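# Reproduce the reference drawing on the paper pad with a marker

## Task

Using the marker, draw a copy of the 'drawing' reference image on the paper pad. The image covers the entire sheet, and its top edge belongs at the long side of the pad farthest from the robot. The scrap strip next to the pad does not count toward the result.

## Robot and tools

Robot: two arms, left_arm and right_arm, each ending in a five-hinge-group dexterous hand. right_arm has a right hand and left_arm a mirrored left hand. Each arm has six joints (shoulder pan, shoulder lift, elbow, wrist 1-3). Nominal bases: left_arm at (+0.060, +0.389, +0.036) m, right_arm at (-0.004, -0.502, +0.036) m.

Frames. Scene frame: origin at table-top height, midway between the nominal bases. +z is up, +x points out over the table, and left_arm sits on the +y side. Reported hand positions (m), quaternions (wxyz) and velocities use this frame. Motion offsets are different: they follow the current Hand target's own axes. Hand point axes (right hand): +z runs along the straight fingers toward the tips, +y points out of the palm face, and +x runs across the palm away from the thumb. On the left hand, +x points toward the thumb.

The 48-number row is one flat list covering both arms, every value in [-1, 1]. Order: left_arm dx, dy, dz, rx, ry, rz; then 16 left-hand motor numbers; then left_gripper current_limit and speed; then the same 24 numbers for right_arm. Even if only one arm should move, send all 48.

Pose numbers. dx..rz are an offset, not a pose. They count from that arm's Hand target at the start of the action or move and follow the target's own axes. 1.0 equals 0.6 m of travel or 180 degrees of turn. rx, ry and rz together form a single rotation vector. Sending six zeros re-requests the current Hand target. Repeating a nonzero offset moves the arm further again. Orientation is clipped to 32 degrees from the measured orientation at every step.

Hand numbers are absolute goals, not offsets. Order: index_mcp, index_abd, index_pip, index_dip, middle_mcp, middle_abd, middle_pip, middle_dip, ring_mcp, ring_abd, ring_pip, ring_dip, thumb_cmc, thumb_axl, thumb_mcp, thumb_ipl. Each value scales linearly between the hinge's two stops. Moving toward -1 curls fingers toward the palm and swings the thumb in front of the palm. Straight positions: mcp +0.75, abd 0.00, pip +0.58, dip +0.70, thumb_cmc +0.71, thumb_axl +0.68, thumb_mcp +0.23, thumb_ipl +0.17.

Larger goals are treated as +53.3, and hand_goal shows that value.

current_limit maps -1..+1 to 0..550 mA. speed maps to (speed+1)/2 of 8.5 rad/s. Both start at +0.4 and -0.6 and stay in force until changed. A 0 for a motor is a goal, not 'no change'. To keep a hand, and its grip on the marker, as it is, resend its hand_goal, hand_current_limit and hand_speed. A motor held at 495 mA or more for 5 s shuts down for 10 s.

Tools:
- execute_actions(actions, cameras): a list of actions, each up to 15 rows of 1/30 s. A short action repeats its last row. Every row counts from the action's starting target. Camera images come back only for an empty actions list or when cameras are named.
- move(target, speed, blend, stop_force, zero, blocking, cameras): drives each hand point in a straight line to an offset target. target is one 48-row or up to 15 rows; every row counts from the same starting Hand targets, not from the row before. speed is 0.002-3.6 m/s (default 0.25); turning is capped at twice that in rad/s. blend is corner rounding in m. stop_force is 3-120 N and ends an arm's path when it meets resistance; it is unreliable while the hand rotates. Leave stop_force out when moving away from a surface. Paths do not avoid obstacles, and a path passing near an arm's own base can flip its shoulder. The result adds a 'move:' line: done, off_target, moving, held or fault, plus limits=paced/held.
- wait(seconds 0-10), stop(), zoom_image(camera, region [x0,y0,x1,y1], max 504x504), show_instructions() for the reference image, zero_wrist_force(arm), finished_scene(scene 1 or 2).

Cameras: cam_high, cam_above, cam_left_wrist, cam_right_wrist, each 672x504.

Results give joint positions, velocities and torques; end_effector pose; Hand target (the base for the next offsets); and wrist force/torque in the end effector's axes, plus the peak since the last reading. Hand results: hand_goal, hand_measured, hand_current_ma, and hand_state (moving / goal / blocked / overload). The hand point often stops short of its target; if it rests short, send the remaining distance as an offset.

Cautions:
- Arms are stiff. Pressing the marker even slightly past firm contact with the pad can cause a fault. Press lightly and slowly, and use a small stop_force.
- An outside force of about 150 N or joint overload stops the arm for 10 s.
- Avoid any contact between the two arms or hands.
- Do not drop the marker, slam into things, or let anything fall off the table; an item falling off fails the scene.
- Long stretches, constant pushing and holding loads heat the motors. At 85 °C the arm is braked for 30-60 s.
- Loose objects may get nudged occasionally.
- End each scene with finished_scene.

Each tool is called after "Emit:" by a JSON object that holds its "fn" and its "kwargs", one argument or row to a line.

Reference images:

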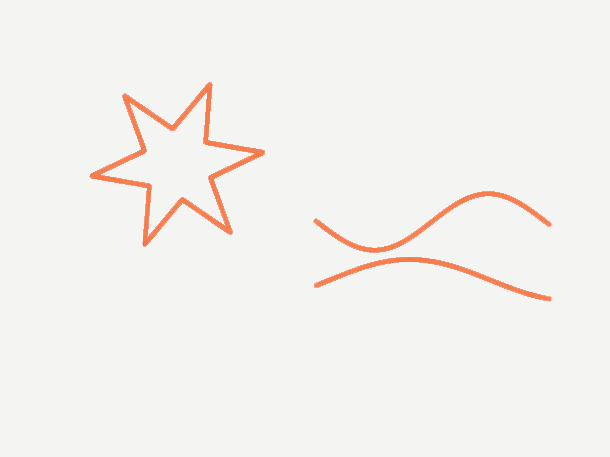

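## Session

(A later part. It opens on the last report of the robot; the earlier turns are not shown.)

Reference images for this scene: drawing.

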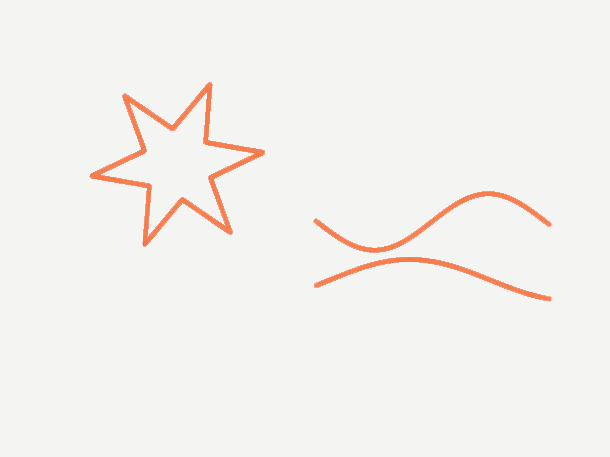

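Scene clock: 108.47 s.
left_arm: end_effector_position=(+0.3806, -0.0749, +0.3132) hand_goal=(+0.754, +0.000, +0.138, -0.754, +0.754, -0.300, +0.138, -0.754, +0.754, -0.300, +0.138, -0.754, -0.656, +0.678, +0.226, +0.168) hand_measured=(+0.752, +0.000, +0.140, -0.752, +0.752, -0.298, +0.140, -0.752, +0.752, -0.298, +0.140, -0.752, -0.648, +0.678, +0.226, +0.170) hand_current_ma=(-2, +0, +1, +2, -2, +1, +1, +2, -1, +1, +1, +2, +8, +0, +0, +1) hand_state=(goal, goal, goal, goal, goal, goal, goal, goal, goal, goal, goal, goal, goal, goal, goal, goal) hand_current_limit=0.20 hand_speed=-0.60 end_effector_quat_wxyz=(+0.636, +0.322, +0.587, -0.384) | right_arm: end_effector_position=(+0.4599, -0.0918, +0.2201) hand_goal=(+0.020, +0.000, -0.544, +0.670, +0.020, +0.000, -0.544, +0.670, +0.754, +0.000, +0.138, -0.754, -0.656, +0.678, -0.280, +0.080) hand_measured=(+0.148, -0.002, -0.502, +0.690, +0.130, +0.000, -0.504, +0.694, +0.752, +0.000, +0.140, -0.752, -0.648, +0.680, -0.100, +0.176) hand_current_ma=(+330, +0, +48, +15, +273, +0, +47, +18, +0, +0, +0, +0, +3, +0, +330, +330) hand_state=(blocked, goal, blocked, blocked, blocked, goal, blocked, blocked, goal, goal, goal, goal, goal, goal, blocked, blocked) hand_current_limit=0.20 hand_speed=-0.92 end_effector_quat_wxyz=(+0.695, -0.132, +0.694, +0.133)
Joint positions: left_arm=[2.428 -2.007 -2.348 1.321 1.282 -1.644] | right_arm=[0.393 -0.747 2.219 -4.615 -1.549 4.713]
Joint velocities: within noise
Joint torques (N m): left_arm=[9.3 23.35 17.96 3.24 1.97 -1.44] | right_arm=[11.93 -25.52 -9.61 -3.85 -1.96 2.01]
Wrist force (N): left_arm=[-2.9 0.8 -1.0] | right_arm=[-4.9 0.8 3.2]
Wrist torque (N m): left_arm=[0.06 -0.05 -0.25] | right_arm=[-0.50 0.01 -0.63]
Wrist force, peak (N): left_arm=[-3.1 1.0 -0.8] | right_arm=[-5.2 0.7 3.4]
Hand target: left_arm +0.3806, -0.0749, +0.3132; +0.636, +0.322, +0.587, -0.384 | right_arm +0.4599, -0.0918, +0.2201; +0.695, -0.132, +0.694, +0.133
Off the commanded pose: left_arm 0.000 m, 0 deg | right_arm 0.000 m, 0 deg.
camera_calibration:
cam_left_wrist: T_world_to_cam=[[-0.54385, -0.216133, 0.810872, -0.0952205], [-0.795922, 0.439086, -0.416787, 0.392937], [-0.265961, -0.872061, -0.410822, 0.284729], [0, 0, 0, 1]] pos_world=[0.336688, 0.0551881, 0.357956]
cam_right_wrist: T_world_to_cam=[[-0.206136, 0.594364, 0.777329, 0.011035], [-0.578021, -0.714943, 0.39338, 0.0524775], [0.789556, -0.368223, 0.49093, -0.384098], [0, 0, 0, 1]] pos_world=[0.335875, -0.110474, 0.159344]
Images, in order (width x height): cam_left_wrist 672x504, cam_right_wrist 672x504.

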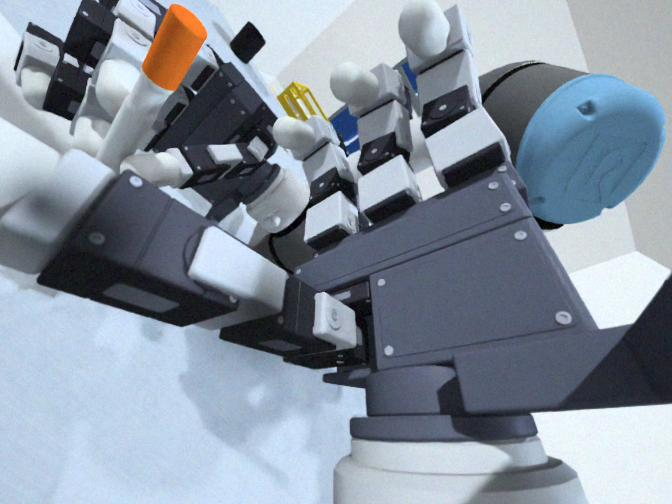

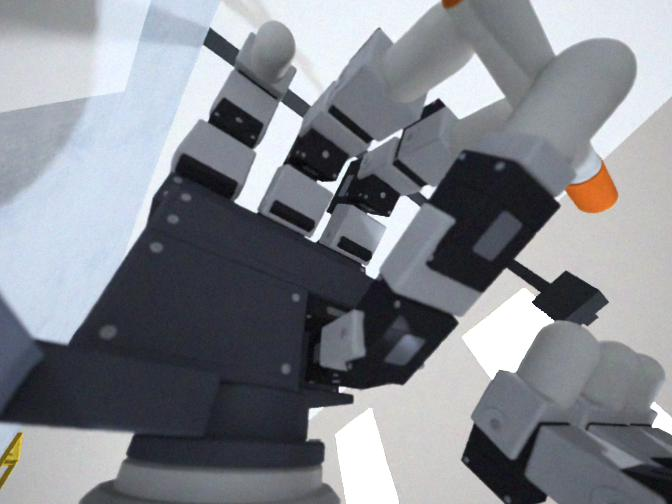

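Emit:
{"fn": "move", "kwargs": {
  "target": [0,0.11,0,0,0,0, 0.754,0,0.1387,-0.754,0.754,-0.3,0.1387,-0.754,0.754,-0.3,0.1387,-0.754,-0.657,0.678,0.225,0.168,0.2,-0.6, 0,0,0,0,0,0, 0.02,0,-0.545,0.67,0.02,0,-0.545,0.67,0.754,0,0.1387,-0.754,-0.657,0.678,-0.28,0.08,0.2,-0.92],
  "speed": 0.06,
  "stop_force": 4,
  "cameras": ["cam_left_wrist"]
}}

Scene clock: 118.43 s.
left_arm: end_effector_position=(+0.4378, -0.0420, +0.3105) hand_goal=(+0.754, +0.000, +0.138, -0.754, +0.754, -0.300, +0.138, -0.754, +0.754, -0.300, +0.138, -0.754, -0.656, +0.678, +0.226, +0.168) hand_measured=(+0.752, +0.000, +0.140, -0.752, +0.752, -0.298, +0.140, -0.752, +0.752, -0.298, +0.140, -0.752, -0.648, +0.678, +0.226, +0.170) hand_current_ma=(-2, +0, +1, +2, -2, +1, +1, +2, -1, +1, +1, +2, +8, +0, +0, +1) hand_state=(goal, goal, goal, goal, goal, goal, goal, goal, goal, goal, goal, goal, goal, goal, goal, goal) hand_current_limit=0.20 hand_speed=-0.60 end_effector_quat_wxyz=(+0.636, +0.322, +0.587, -0.384) | right_arm: end_effector_position=(+0.4599, -0.0918, +0.2201) hand_goal=(+0.020, +0.000, -0.544, +0.670, +0.020, +0.000, -0.544, +0.670, +0.754, +0.000, +0.138, -0.754, -0.656, +0.678, -0.280, +0.080) hand_measured=(+0.148, -0.002, -0.502, +0.690, +0.130, +0.000, -0.504, +0.694, +0.752, +0.000, +0.140, -0.752, -0.648, +0.680, -0.100, +0.176) hand_current_ma=(+330, +0, +48, +15, +273, +0, +47, +18, +0, +0, +0, +0, +3, +0, +330, +330) hand_state=(blocked, goal, blocked, blocked, blocked, goal, blocked, blocked, goal, goal, goal, goal, goal, goal, blocked, blocked) hand_current_limit=0.20 hand_speed=-0.92 end_effector_quat_wxyz=(+0.695, -0.132, +0.694, +0.133)
Joint positions: left_arm=[2.628 -2.014 -2.35 1.34 1.083 -1.668] | right_arm=[0.393 -0.747 2.219 -4.615 -1.549 4.713]
Joint torques (N m): left_arm=[9.58 22.55 16.82 2.97 -2.45 -1.47] | right_arm=[13.14 -25.57 -11.59 -3.61 -2.09 1.86]
Wrist force (N): left_arm=[-2.8 0.6 -1.1] | right_arm=[-4.9 0.9 3.2]
Wrist torque (N m): left_arm=[0.04 -0.06 -0.24] | right_arm=[-0.49 0.01 -0.63]
Wrist force, peak (N): left_arm=[-3.0 1.1 -1.1] | right_arm=[-5.1 0.6 3.6]
Hand target: left_arm +0.4378, -0.0420, +0.3105; +0.636, +0.322, +0.587, -0.384 | right_arm +0.4599, -0.0918, +0.2201; +0.695, -0.132, +0.694, +0.133
Off the commanded pose: left_arm 0.000 m, 0 deg | right_arm 0.000 m, 0 deg.
move: done
camera_calibration:
cam_left_wrist: T_world_to_cam=[[-0.54385, -0.216133, 0.810872, -0.0548122], [-0.795922, 0.439086, -0.416787, 0.422892], [-0.265961, -0.872061, -0.410822, 0.327524], [0, 0, 0, 1]] pos_world=[0.393888, 0.0880881, 0.355256]
Images, in order (width x height): cam_left_wrist 672x504.

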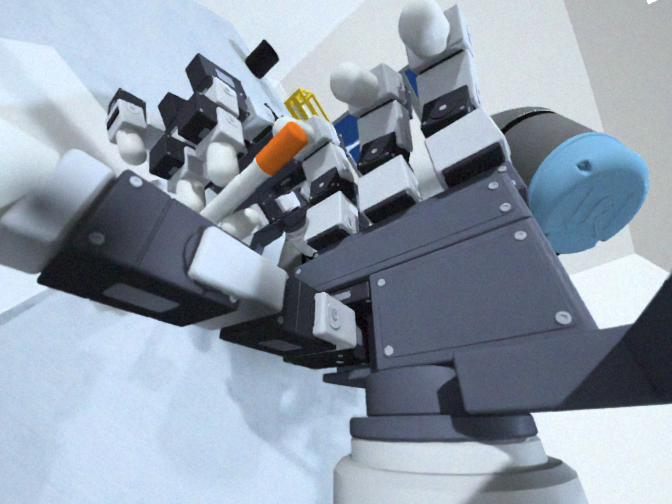

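Emit:
{"fn": "zoom_image", "kwargs": {
  "camera": "cam_left_wrist",
  "region": [200, 90, 360, 250]
}}

Scaled by 3.150.

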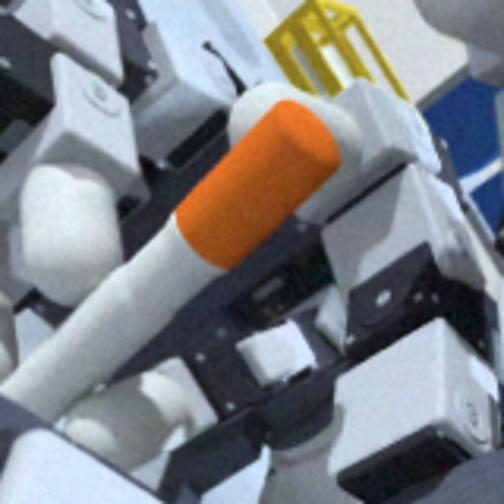

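Emit:
{"fn": "move", "kwargs": {
  "target": [0,0.058,0,0,0,0, 0.754,0,0.1387,-0.754,0.754,-0.3,0.1387,-0.754,0.754,-0.3,0.1387,-0.754,-0.657,0.678,0.225,0.168,0.2,-0.6, 0,0,0,0,0,0, 0.02,0,-0.545,0.67,0.02,0,-0.545,0.67,0.754,0,0.1387,-0.754,-0.657,0.678,-0.28,0.08,0.2,-0.92],
  "speed": 0.025,
  "stop_force": 3,
  "cameras": ["cam_left_wrist"]
}}

Scene clock: 123.17 s.
left_arm: end_effector_position=(+0.4679, -0.0247, +0.3090) hand_goal=(+0.754, +0.000, +0.138, -0.754, +0.754, -0.300, +0.138, -0.754, +0.754, -0.300, +0.138, -0.754, -0.656, +0.678, +0.226, +0.168) hand_measured=(+0.754, +0.000, +0.140, -0.752, +0.752, -0.298, +0.140, -0.752, +0.752, -0.298, +0.140, -0.752, -0.648, +0.678, +0.226, +0.170) hand_current_ma=(+0, +0, +1, +2, -2, +1, +1, +2, -1, +1, +1, +2, +8, +0, +0, +1) hand_state=(goal, goal, goal, goal, goal, goal, goal, goal, goal, goal, goal, goal, goal, goal, goal, goal) hand_current_limit=0.20 hand_speed=-0.60 end_effector_quat_wxyz=(+0.636, +0.322, +0.587, -0.384) | right_arm: end_effector_position=(+0.4599, -0.0918, +0.2201) hand_goal=(+0.020, +0.000, -0.544, +0.670, +0.020, +0.000, -0.544, +0.670, +0.754, +0.000, +0.138, -0.754, -0.656, +0.678, -0.280, +0.080) hand_measured=(+0.148, -0.004, -0.502, +0.690, +0.126, -0.002, -0.504, +0.694, +0.752, +0.000, +0.140, -0.752, -0.648, +0.680, -0.098, +0.176) hand_current_ma=(+330, -1, +48, +15, +256, +0, +47, +18, +0, +0, +0, +0, +3, +0, +330, +330) hand_state=(blocked, goal, blocked, blocked, blocked, goal, blocked, blocked, goal, goal, goal, goal, goal, goal, blocked, blocked) hand_current_limit=0.20 hand_speed=-0.92 end_effector_quat_wxyz=(+0.695, -0.132, +0.694, +0.133)
Joint positions: left_arm=[2.725 -2.025 -2.334 1.342 0.987 -1.681] | right_arm=[0.393 -0.747 2.219 -4.615 -1.549 4.713]
Joint torques (N m): left_arm=[9.47 22.57 17.01 2.86 -2.12 -1.34] | right_arm=[11.2 -25.18 -9.75 -3.54 -2.04 1.78]
Wrist force (N): left_arm=[-2.7 0.4 -1.2] | right_arm=[-4.7 0.5 3.8]
Wrist torque (N m): left_arm=[0.09 -0.08 -0.24] | right_arm=[-0.53 0.01 -0.63]
Wrist force, peak (N): left_arm=[-3.1 0.9 -1.0] | right_arm=[-5.1 0.8 3.8]
Hand target: left_arm +0.4679, -0.0247, +0.3090; +0.636, +0.322, +0.587, -0.384 | right_arm +0.4599, -0.0918, +0.2201; +0.695, -0.132, +0.694, +0.133
Off the commanded pose: left_arm 0.000 m, 0 deg | right_arm 0.000 m, 0 deg.
move: done
camera_calibration:
cam_left_wrist: T_world_to_cam=[[-0.54385, -0.216133, 0.810872, -0.0334653], [-0.795922, 0.439086, -0.416787, 0.438584], [-0.265961, -0.872061, -0.410822, 0.350087], [0, 0, 0, 1]] pos_world=[0.423988, 0.105488, 0.353756]
Images, in order (width x height): cam_left_wrist 672x504.

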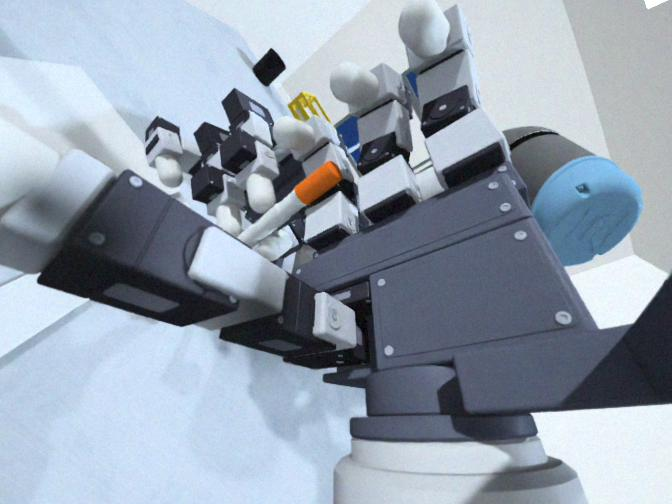

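Emit:
{"fn": "move", "kwargs": {
  "target": [0,-0.003,-0.0217,0,0,0, 0.754,0,0.1387,-0.754,0.754,-0.3,0.1387,-0.754,0.754,-0.3,0.1387,-0.754,-0.657,0.678,0.225,0.168,0.2,-0.6, 0,0,0,0,0,0, 0.02,0,-0.545,0.67,0.02,0,-0.545,0.67,0.754,0,0.1387,-0.754,-0.657,0.678,-0.28,0.08,0.2,-0.92],
  "speed": 0.02,
  "stop_force": 3,
  "cameras": ["cam_left_wrist"]
}}

Emit:
{"fn": "zoom_image", "kwargs": {
  "camera": "cam_left_wrist",
  "region": [220, 100, 400, 280]
}}

Scene clock: 130.67 s.
left_arm: end_effector_position=(+0.4599, -0.0144, +0.3078) hand_goal=(+0.754, +0.000, +0.138, -0.754, +0.754, -0.300, +0.138, -0.754, +0.754, -0.300, +0.138, -0.754, -0.656, +0.678, +0.226, +0.168) hand_measured=(+0.754, +0.000, +0.140, -0.752, +0.752, -0.298, +0.140, -0.752, +0.752, -0.298, +0.140, -0.752, -0.648, +0.678, +0.226, +0.170) hand_current_ma=(+0, +0, +1, +2, -2, +1, +1, +2, -1, +1, +1, +2, +8, +0, +0, +1) hand_state=(goal, goal, goal, goal, goal, goal, goal, goal, goal, goal, goal, goal, goal, goal, goal, goal) hand_current_limit=0.20 hand_speed=-0.60 end_effector_quat_wxyz=(+0.636, +0.322, +0.587, -0.384) | right_arm: end_effector_position=(+0.4599, -0.0918, +0.2201) hand_goal=(+0.020, +0.000, -0.544, +0.670, +0.020, +0.000, -0.544, +0.670, +0.754, +0.000, +0.138, -0.754, -0.656, +0.678, -0.280, +0.080) hand_measured=(+0.148, -0.004, -0.502, +0.690, +0.124, -0.002, -0.504, +0.694, +0.752, +0.000, +0.140, -0.752, -0.648, +0.680, -0.098, +0.176) hand_current_ma=(+330, -1, +48, +15, +254, +0, +47, +18, +0, +0, +0, +0, +3, +0, +330, +330) hand_state=(blocked, goal, blocked, blocked, blocked, goal, blocked, blocked, goal, goal, goal, goal, goal, goal, blocked, blocked) hand_current_limit=0.20 hand_speed=-0.92 end_effector_quat_wxyz=(+0.695, -0.132, +0.694, +0.133)
Joint positions: left_arm=[2.744 -2.013 -2.372 1.37 0.968 -1.684] | right_arm=[0.393 -0.747 2.219 -4.615 -1.549 4.713]
Joint torques (N m): left_arm=[9.07 34.71 -0.98 2.66 -2.25 -1.35] | right_arm=[12.3 -28.26 -9.66 -3.42 -1.44 1.6]
Wrist force (N): left_arm=[-2.5 0.5 -0.8] | right_arm=[-4.8 0.8 3.3]
Wrist torque (N m): left_arm=[0.01 -0.07 -0.22] | right_arm=[-0.52 -0.01 -0.63]
Wrist force, peak (N): left_arm=[-3.0 0.1 -1.3] | right_arm=[-5.0 0.7 4.2]
Hand target: left_arm +0.4599, -0.0144, +0.3078; +0.636, +0.322, +0.587, -0.384 | right_arm +0.4599, -0.0918, +0.2201; +0.695, -0.132, +0.694, +0.133
Off the commanded pose: left_arm 0.000 m, 0 deg | right_arm 0.000 m, 0 deg.
move: done
camera_calibration:
cam_left_wrist: T_world_to_cam=[[-0.54385, -0.216133, 0.810872, -0.0345358], [-0.795922, 0.439086, -0.416787, 0.427152], [-0.265961, -0.872061, -0.410822, 0.356407], [0, 0, 0, 1]] pos_world=[0.415988, 0.115788, 0.352456]
Images, in order (width x height): cam_left_wrist 672x504.

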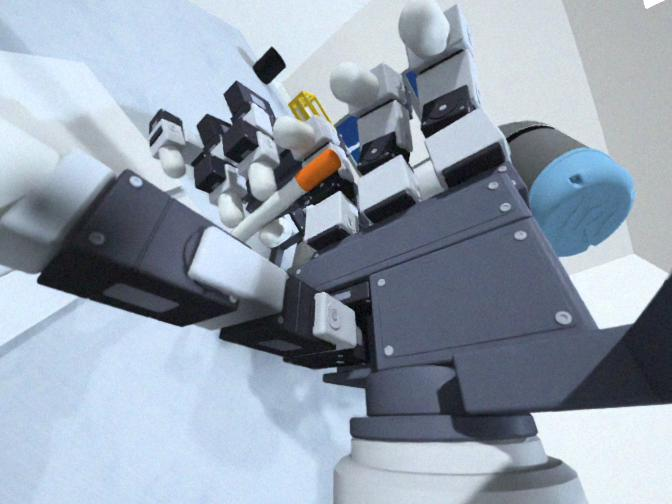

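Scaled by 2.800.

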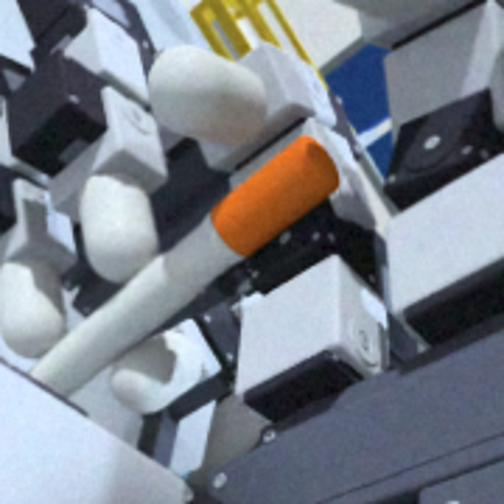

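Emit:
{"fn": "move", "kwargs": {
  "target": [0,0,0,0,0,0, 0.754,0,-0.45,-0.754,0.754,-0.3,0.1387,-0.754,0.754,-0.3,0.1387,-0.754,-0.657,0.678,0.225,0.168,0.2,-0.92, 0,0,0,0,0,0, 0.02,0,-0.545,0.67,0.02,0,-0.545,0.67,0.754,0,0.1387,-0.754,-0.657,0.678,-0.28,0.08,0.2,-0.92]
}}

Emit:
{"fn": "move", "kwargs": {
  "target": [0,0,0,0,0,0, 0.754,0,-0.70,-0.80,0.754,-0.3,0.1387,-0.754,0.754,-0.3,0.1387,-0.754,-0.657,0.678,0.225,0.168,0.2,-0.94, 0,0,0,0,0,0, 0.02,0,-0.545,0.67,0.02,0,-0.545,0.67,0.754,0,0.1387,-0.754,-0.657,0.678,-0.28,0.08,0.2,-0.92],
  "cameras": ["cam_left_wrist"]
}}

Scene clock: 134.23 s.
left_arm: end_effector_position=(+0.4599, -0.0144, +0.3078) hand_goal=(+0.754, +0.000, -0.450, -0.754, +0.754, -0.300, +0.138, -0.754, +0.754, -0.300, +0.138, -0.754, -0.656, +0.678, +0.226, +0.168) hand_measured=(+0.754, +0.000, -0.444, -0.752, +0.752, -0.298, +0.140, -0.752, +0.752, -0.298, +0.140, -0.752, -0.648, +0.678, +0.226, +0.170) hand_current_ma=(+0, +0, +6, +2, -2, +1, +1, +2, -1, +1, +1, +2, +8, +0, +0, +1) hand_state=(goal, goal, goal, goal, goal, goal, goal, goal, goal, goal, goal, goal, goal, goal, goal, goal) hand_current_limit=0.20 hand_speed=-0.92 end_effector_quat_wxyz=(+0.636, +0.322, +0.587, -0.384) | right_arm: end_effector_position=(+0.4599, -0.0918, +0.2201) hand_goal=(+0.020, +0.000, -0.544, +0.670, +0.020, +0.000, -0.544, +0.670, +0.754, +0.000, +0.138, -0.754, -0.656, +0.678, -0.280, +0.080) hand_measured=(+0.142, -0.004, -0.502, +0.690, +0.124, -0.002, -0.504, +0.694, +0.752, +0.000, +0.140, -0.752, -0.648, +0.680, -0.096, +0.176) hand_current_ma=(+330, -1, +48, +15, +254, +0, +47, +18, +0, +0, +0, +0, +3, +0, +330, +330) hand_state=(blocked, goal, blocked, blocked, blocked, goal, blocked, blocked, goal, goal, goal, goal, goal, goal, blocked, blocked) hand_current_limit=0.20 hand_speed=-0.92 end_effector_quat_wxyz=(+0.695, -0.132, +0.694, +0.133)
Joint positions: left_arm=[2.744 -2.013 -2.372 1.37 0.968 -1.684] | right_arm=[0.393 -0.747 2.219 -4.615 -1.549 4.713]
Joint torques (N m): left_arm=[9.39 34.98 -0.77 2.68 -2.29 -1.29] | right_arm=[12.14 -27.72 -7.77 -3.6 -1 1.67]
Wrist force (N): left_arm=[-2.9 0.8 -0.6] | right_arm=[-4.6 1.2 3.3]
Wrist torque (N m): left_arm=[0.02 -0.04 -0.26] | right_arm=[-0.52 -0.04 -0.65]
Wrist force, peak (N): left_arm=[-2.9 0.7 -1.1] | right_arm=[-5.0 0.9 3.7]
Hand target: left_arm +0.4599, -0.0144, +0.3078; +0.636, +0.322, +0.587, -0.384 | right_arm +0.4599, -0.0918, +0.2201; +0.695, -0.132, +0.694, +0.133
Off the commanded pose: left_arm 0.000 m, 0 deg | right_arm 0.000 m, 0 deg.
move: done

Scene clock: 135.63 s.
left_arm: end_effector_position=(+0.4599, -0.0144, +0.3078) hand_goal=(+0.754, +0.000, -0.700, -0.800, +0.754, -0.300, +0.138, -0.754, +0.754, -0.300, +0.138, -0.754, -0.656, +0.678, +0.226, +0.168) hand_measured=(+0.754, +0.002, -0.596, -0.734, +0.752, -0.298, +0.140, -0.752, +0.752, -0.298, +0.140, -0.752, -0.648, +0.678, +0.226, +0.170) hand_current_ma=(+0, +1, +314, +166, -2, +1, +1, +2, -1, +1, +1, +2, +8, +0, +0, +1) hand_state=(goal, goal, blocked, blocked, goal, goal, goal, goal, goal, goal, goal, goal, goal, goal, goal, goal) hand_current_limit=0.20 hand_speed=-0.94 end_effector_quat_wxyz=(+0.636, +0.322, +0.587, -0.384) | right_arm: end_effector_position=(+0.4599, -0.0918, +0.2201) hand_goal=(+0.020, +0.000, -0.544, +0.670, +0.020, +0.000, -0.544, +0.670, +0.754, +0.000, +0.138, -0.754, -0.656, +0.678, -0.280, +0.080) hand_measured=(+0.128, -0.004, -0.502, +0.690, +0.124, -0.006, -0.504, +0.694, +0.752, +0.000, +0.140, -0.752, -0.652, +0.680, -0.092, +0.176) hand_current_ma=(+268, -1, +48, +15, +254, -1, +47, +18, +0, +0, +0, +0, +1, +0, +330, +330) hand_state=(blocked, goal, blocked, blocked, blocked, goal, blocked, blocked, goal, goal, goal, goal, goal, goal, blocked, blocked) hand_current_limit=0.20 hand_speed=-0.92 end_effector_quat_wxyz=(+0.695, -0.132, +0.694, +0.133)
Joint positions: left_arm=[2.744 -2.013 -2.372 1.37 0.968 -1.684] | right_arm=[0.393 -0.747 2.219 -4.615 -1.549 4.713]
Joint torques (N m): left_arm=[9.14 32.68 -0.7 1.94 -2.07 -1.29] | right_arm=[12.29 -28.79 -7.97 -3.62 -0.71 1.66]
Wrist force (N): left_arm=[-2.4 0.9 -0.4] | right_arm=[-4.9 1.3 3.3]
Wrist torque (N m): left_arm=[0.00 -0.10 -0.22] | right_arm=[-0.54 -0.03 -0.67]
Wrist force, peak (N): left_arm=[-3.4 1.1 -0.7] | right_arm=[-5.2 1.4 3.1]
Hand target: left_arm +0.4599, -0.0144, +0.3078; +0.636, +0.322, +0.587, -0.384 | right_arm +0.4599, -0.0918, +0.2201; +0.695, -0.132, +0.694, +0.133
Off the commanded pose: left_arm 0.000 m, 0 deg | right_arm 0.000 m, 0 deg.
move: done
camera_calibration:
cam_left_wrist: T_world_to_cam=[[-0.54385, -0.216133, 0.810872, -0.0345358], [-0.795922, 0.439086, -0.416787, 0.427152], [-0.265961, -0.872061, -0.410822, 0.356407], [0, 0, 0, 1]] pos_world=[0.415988, 0.115788, 0.352456]
Images, in order (width x height): cam_left_wrist 672x504.

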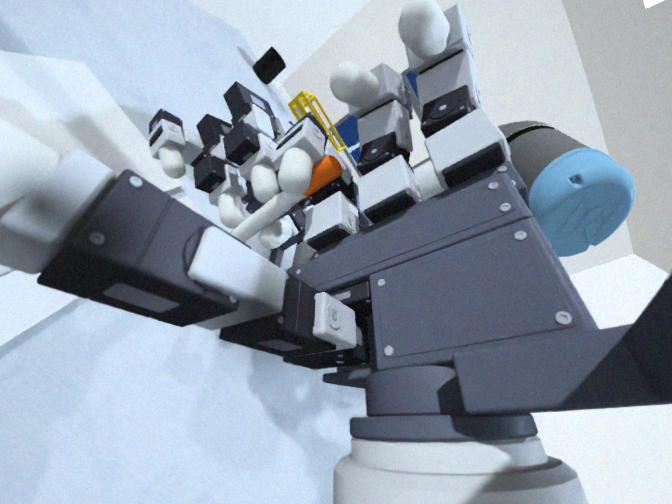

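Emit:
{"fn": "move", "kwargs": {
  "target": [0,0,0,0,0,0, 0.754,0,-0.85,-0.90,0.754,-0.3,0.1387,-0.754,0.754,-0.3,0.1387,-0.754,-0.657,0.678,0.225,0.168,0.35,-0.94, 0,0,0,0,0,0, 0.02,0,-0.545,0.67,0.02,0,-0.545,0.67,0.754,0,0.1387,-0.754,-0.657,0.678,-0.28,0.08,0.2,-0.92]
}}

Emit:
{"fn": "move", "kwargs": {
  "target": [0,0,0,0,0,0, 0.754,0,-1,-1,0.754,-0.3,0.1387,-0.754,0.754,-0.3,0.1387,-0.754,-0.657,0.678,0.225,0.168,0.5,-0.94, 0,0,0,0,0,0, 0.02,0,-0.545,0.67,0.02,0,-0.545,0.67,0.754,0,0.1387,-0.754,-0.657,0.678,-0.28,0.08,0.2,-0.92],
  "cameras": ["cam_left_wrist","cam_right_wrist"]
}}

Scene clock: 138.13 s.
left_arm: end_effector_position=(+0.4599, -0.0144, +0.3078) hand_goal=(+0.754, +0.000, -0.850, -0.900, +0.754, -0.300, +0.138, -0.754, +0.754, -0.300, +0.138, -0.754, -0.656, +0.678, +0.226, +0.168) hand_measured=(+0.754, +0.002, -0.602, -0.734, +0.752, -0.298, +0.140, -0.752, +0.752, -0.298, +0.140, -0.752, -0.648, +0.678, +0.226, +0.170) hand_current_ma=(+0, +1, +371, +371, -2, +1, +1, +2, -1, +1, +1, +2, +8, +0, +0, +1) hand_state=(goal, goal, blocked, blocked, goal, goal, goal, goal, goal, goal, goal, goal, goal, goal, goal, goal) hand_current_limit=0.35 hand_speed=-0.94 end_effector_quat_wxyz=(+0.636, +0.322, +0.587, -0.384) | right_arm: end_effector_position=(+0.4599, -0.0918, +0.2201) hand_goal=(+0.020, +0.000, -0.544, +0.670, +0.020, +0.000, -0.544, +0.670, +0.754, +0.000, +0.138, -0.754, -0.656, +0.678, -0.280, +0.080) hand_measured=(+0.128, -0.004, -0.502, +0.690, +0.124, -0.006, -0.504, +0.694, +0.752, +0.000, +0.140, -0.752, -0.652, +0.680, -0.092, +0.176) hand_current_ma=(+266, -1, +48, +15, +254, -1, +47, +18, +0, +0, +0, +0, +1, +0, +330, +330) hand_state=(blocked, goal, blocked, blocked, blocked, goal, blocked, blocked, goal, goal, goal, goal, goal, goal, blocked, blocked) hand_current_limit=0.20 hand_speed=-0.92 end_effector_quat_wxyz=(+0.695, -0.132, +0.694, +0.133)
Joint positions: left_arm=[2.744 -2.013 -2.372 1.37 0.968 -1.684] | right_arm=[0.393 -0.747 2.219 -4.615 -1.549 4.713]
Joint torques (N m): left_arm=[8.52 29.7 -1.43 0.18 -1.83 -1.4] | right_arm=[8.95 -29.07 -7.72 -3.55 -0.47 1.75]
Wrist force (N): left_arm=[-2.8 1.1 -0.4] | right_arm=[-4.6 1.3 3.0]
Wrist torque (N m): left_arm=[0.01 -0.05 -0.26] | right_arm=[-0.51 -0.06 -0.63]
Wrist force, peak (N): left_arm=[-2.9 1.0 -0.4] | right_arm=[-5.2 1.5 3.2]
Hand target: left_arm +0.4599, -0.0144, +0.3078; +0.636, +0.322, +0.587, -0.384 | right_arm +0.4599, -0.0918, +0.2201; +0.695, -0.132, +0.694, +0.133
Off the commanded pose: left_arm 0.000 m, 0 deg | right_arm 0.000 m, 0 deg.
move: done

Scene clock: 138.63 s.
left_arm: end_effector_position=(+0.4599, -0.0144, +0.3078) hand_goal=(+0.754, +0.000, -1.000, -1.000, +0.754, -0.300, +0.138, -0.754, +0.754, -0.300, +0.138, -0.754, -0.656, +0.678, +0.226, +0.168) hand_measured=(+0.754, +0.002, -0.604, -0.734, +0.752, -0.298, +0.140, -0.752, +0.752, -0.298, +0.140, -0.752, -0.648, +0.678, +0.226, +0.170) hand_current_ma=(+0, +1, +413, +413, -2, +1, +1, +2, -1, +1, +1, +2, +8, +0, +0, +1) hand_state=(goal, goal, blocked, blocked, goal, goal, goal, goal, goal, goal, goal, goal, goal, goal, goal, goal) hand_current_limit=0.50 hand_speed=-0.94 end_effector_quat_wxyz=(+0.636, +0.322, +0.587, -0.384) | right_arm: end_effector_position=(+0.4599, -0.0918, +0.2201) hand_goal=(+0.020, +0.000, -0.544, +0.670, +0.020, +0.000, -0.544, +0.670, +0.754, +0.000, +0.138, -0.754, -0.656, +0.678, -0.280, +0.080) hand_measured=(+0.128, -0.004, -0.502, +0.690, +0.124, -0.006, -0.504, +0.694, +0.752, +0.000, +0.140, -0.752, -0.652, +0.680, -0.092, +0.176) hand_current_ma=(+266, -1, +48, +15, +254, -1, +47, +18, +0, +0, +0, +0, +1, +0, +330, +330) hand_state=(blocked, goal, blocked, blocked, blocked, goal, blocked, blocked, goal, goal, goal, goal, goal, goal, blocked, blocked) hand_current_limit=0.20 hand_speed=-0.92 end_effector_quat_wxyz=(+0.695, -0.132, +0.694, +0.133)
Joint positions: left_arm=[2.744 -2.013 -2.372 1.37 0.968 -1.684] | right_arm=[0.393 -0.747 2.219 -4.615 -1.549 4.713]
Joint torques (N m): left_arm=[9.05 30.22 -0.5 0.29 -1.61 -1.39] | right_arm=[9.97 -29.42 -6 -3.65 -0.42 1.51]
Wrist force (N): left_arm=[-2.4 0.8 -0.5] | right_arm=[-4.8 1.4 3.0]
Wrist torque (N m): left_arm=[-0.01 -0.11 -0.21] | right_arm=[-0.50 -0.04 -0.65]
Wrist force, peak (N): left_arm=[-2.7 1.2 -0.7] | right_arm=[-5.3 1.2 3.1]
Hand target: left_arm +0.4599, -0.0144, +0.3078; +0.636, +0.322, +0.587, -0.384 | right_arm +0.4599, -0.0918, +0.2201; +0.695, -0.132, +0.694, +0.133
Off the commanded pose: left_arm 0.000 m, 0 deg | right_arm 0.000 m, 0 deg.
move: done
camera_calibration:
cam_left_wrist: T_world_to_cam=[[-0.54385, -0.216133, 0.810872, -0.0345358], [-0.795922, 0.439086, -0.416787, 0.427152], [-0.265961, -0.872061, -0.410822, 0.356407], [0, 0, 0, 1]] pos_world=[0.415988, 0.115788, 0.352456]
cam_right_wrist: T_world_to_cam=[[-0.206136, 0.594364, 0.777329, 0.011035], [-0.578021, -0.714943, 0.39338, 0.0524775], [0.789556, -0.368223, 0.49093, -0.384098], [0, 0, 0, 1]] pos_world=[0.335875, -0.110474, 0.159344]
Images, in order (width x height): cam_left_wrist 672x504, cam_right_wrist 672x504.

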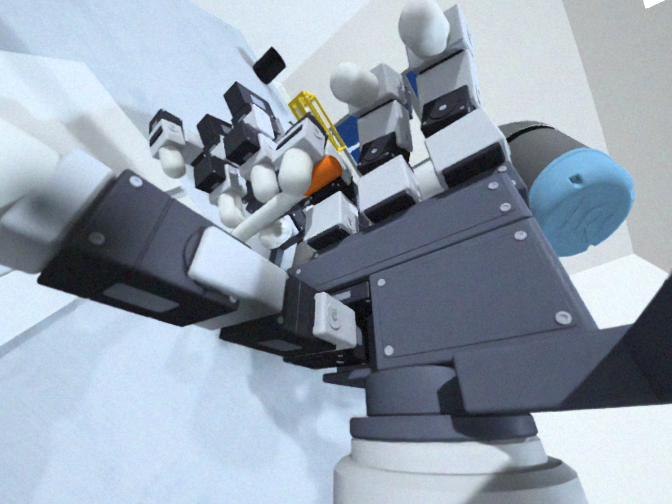

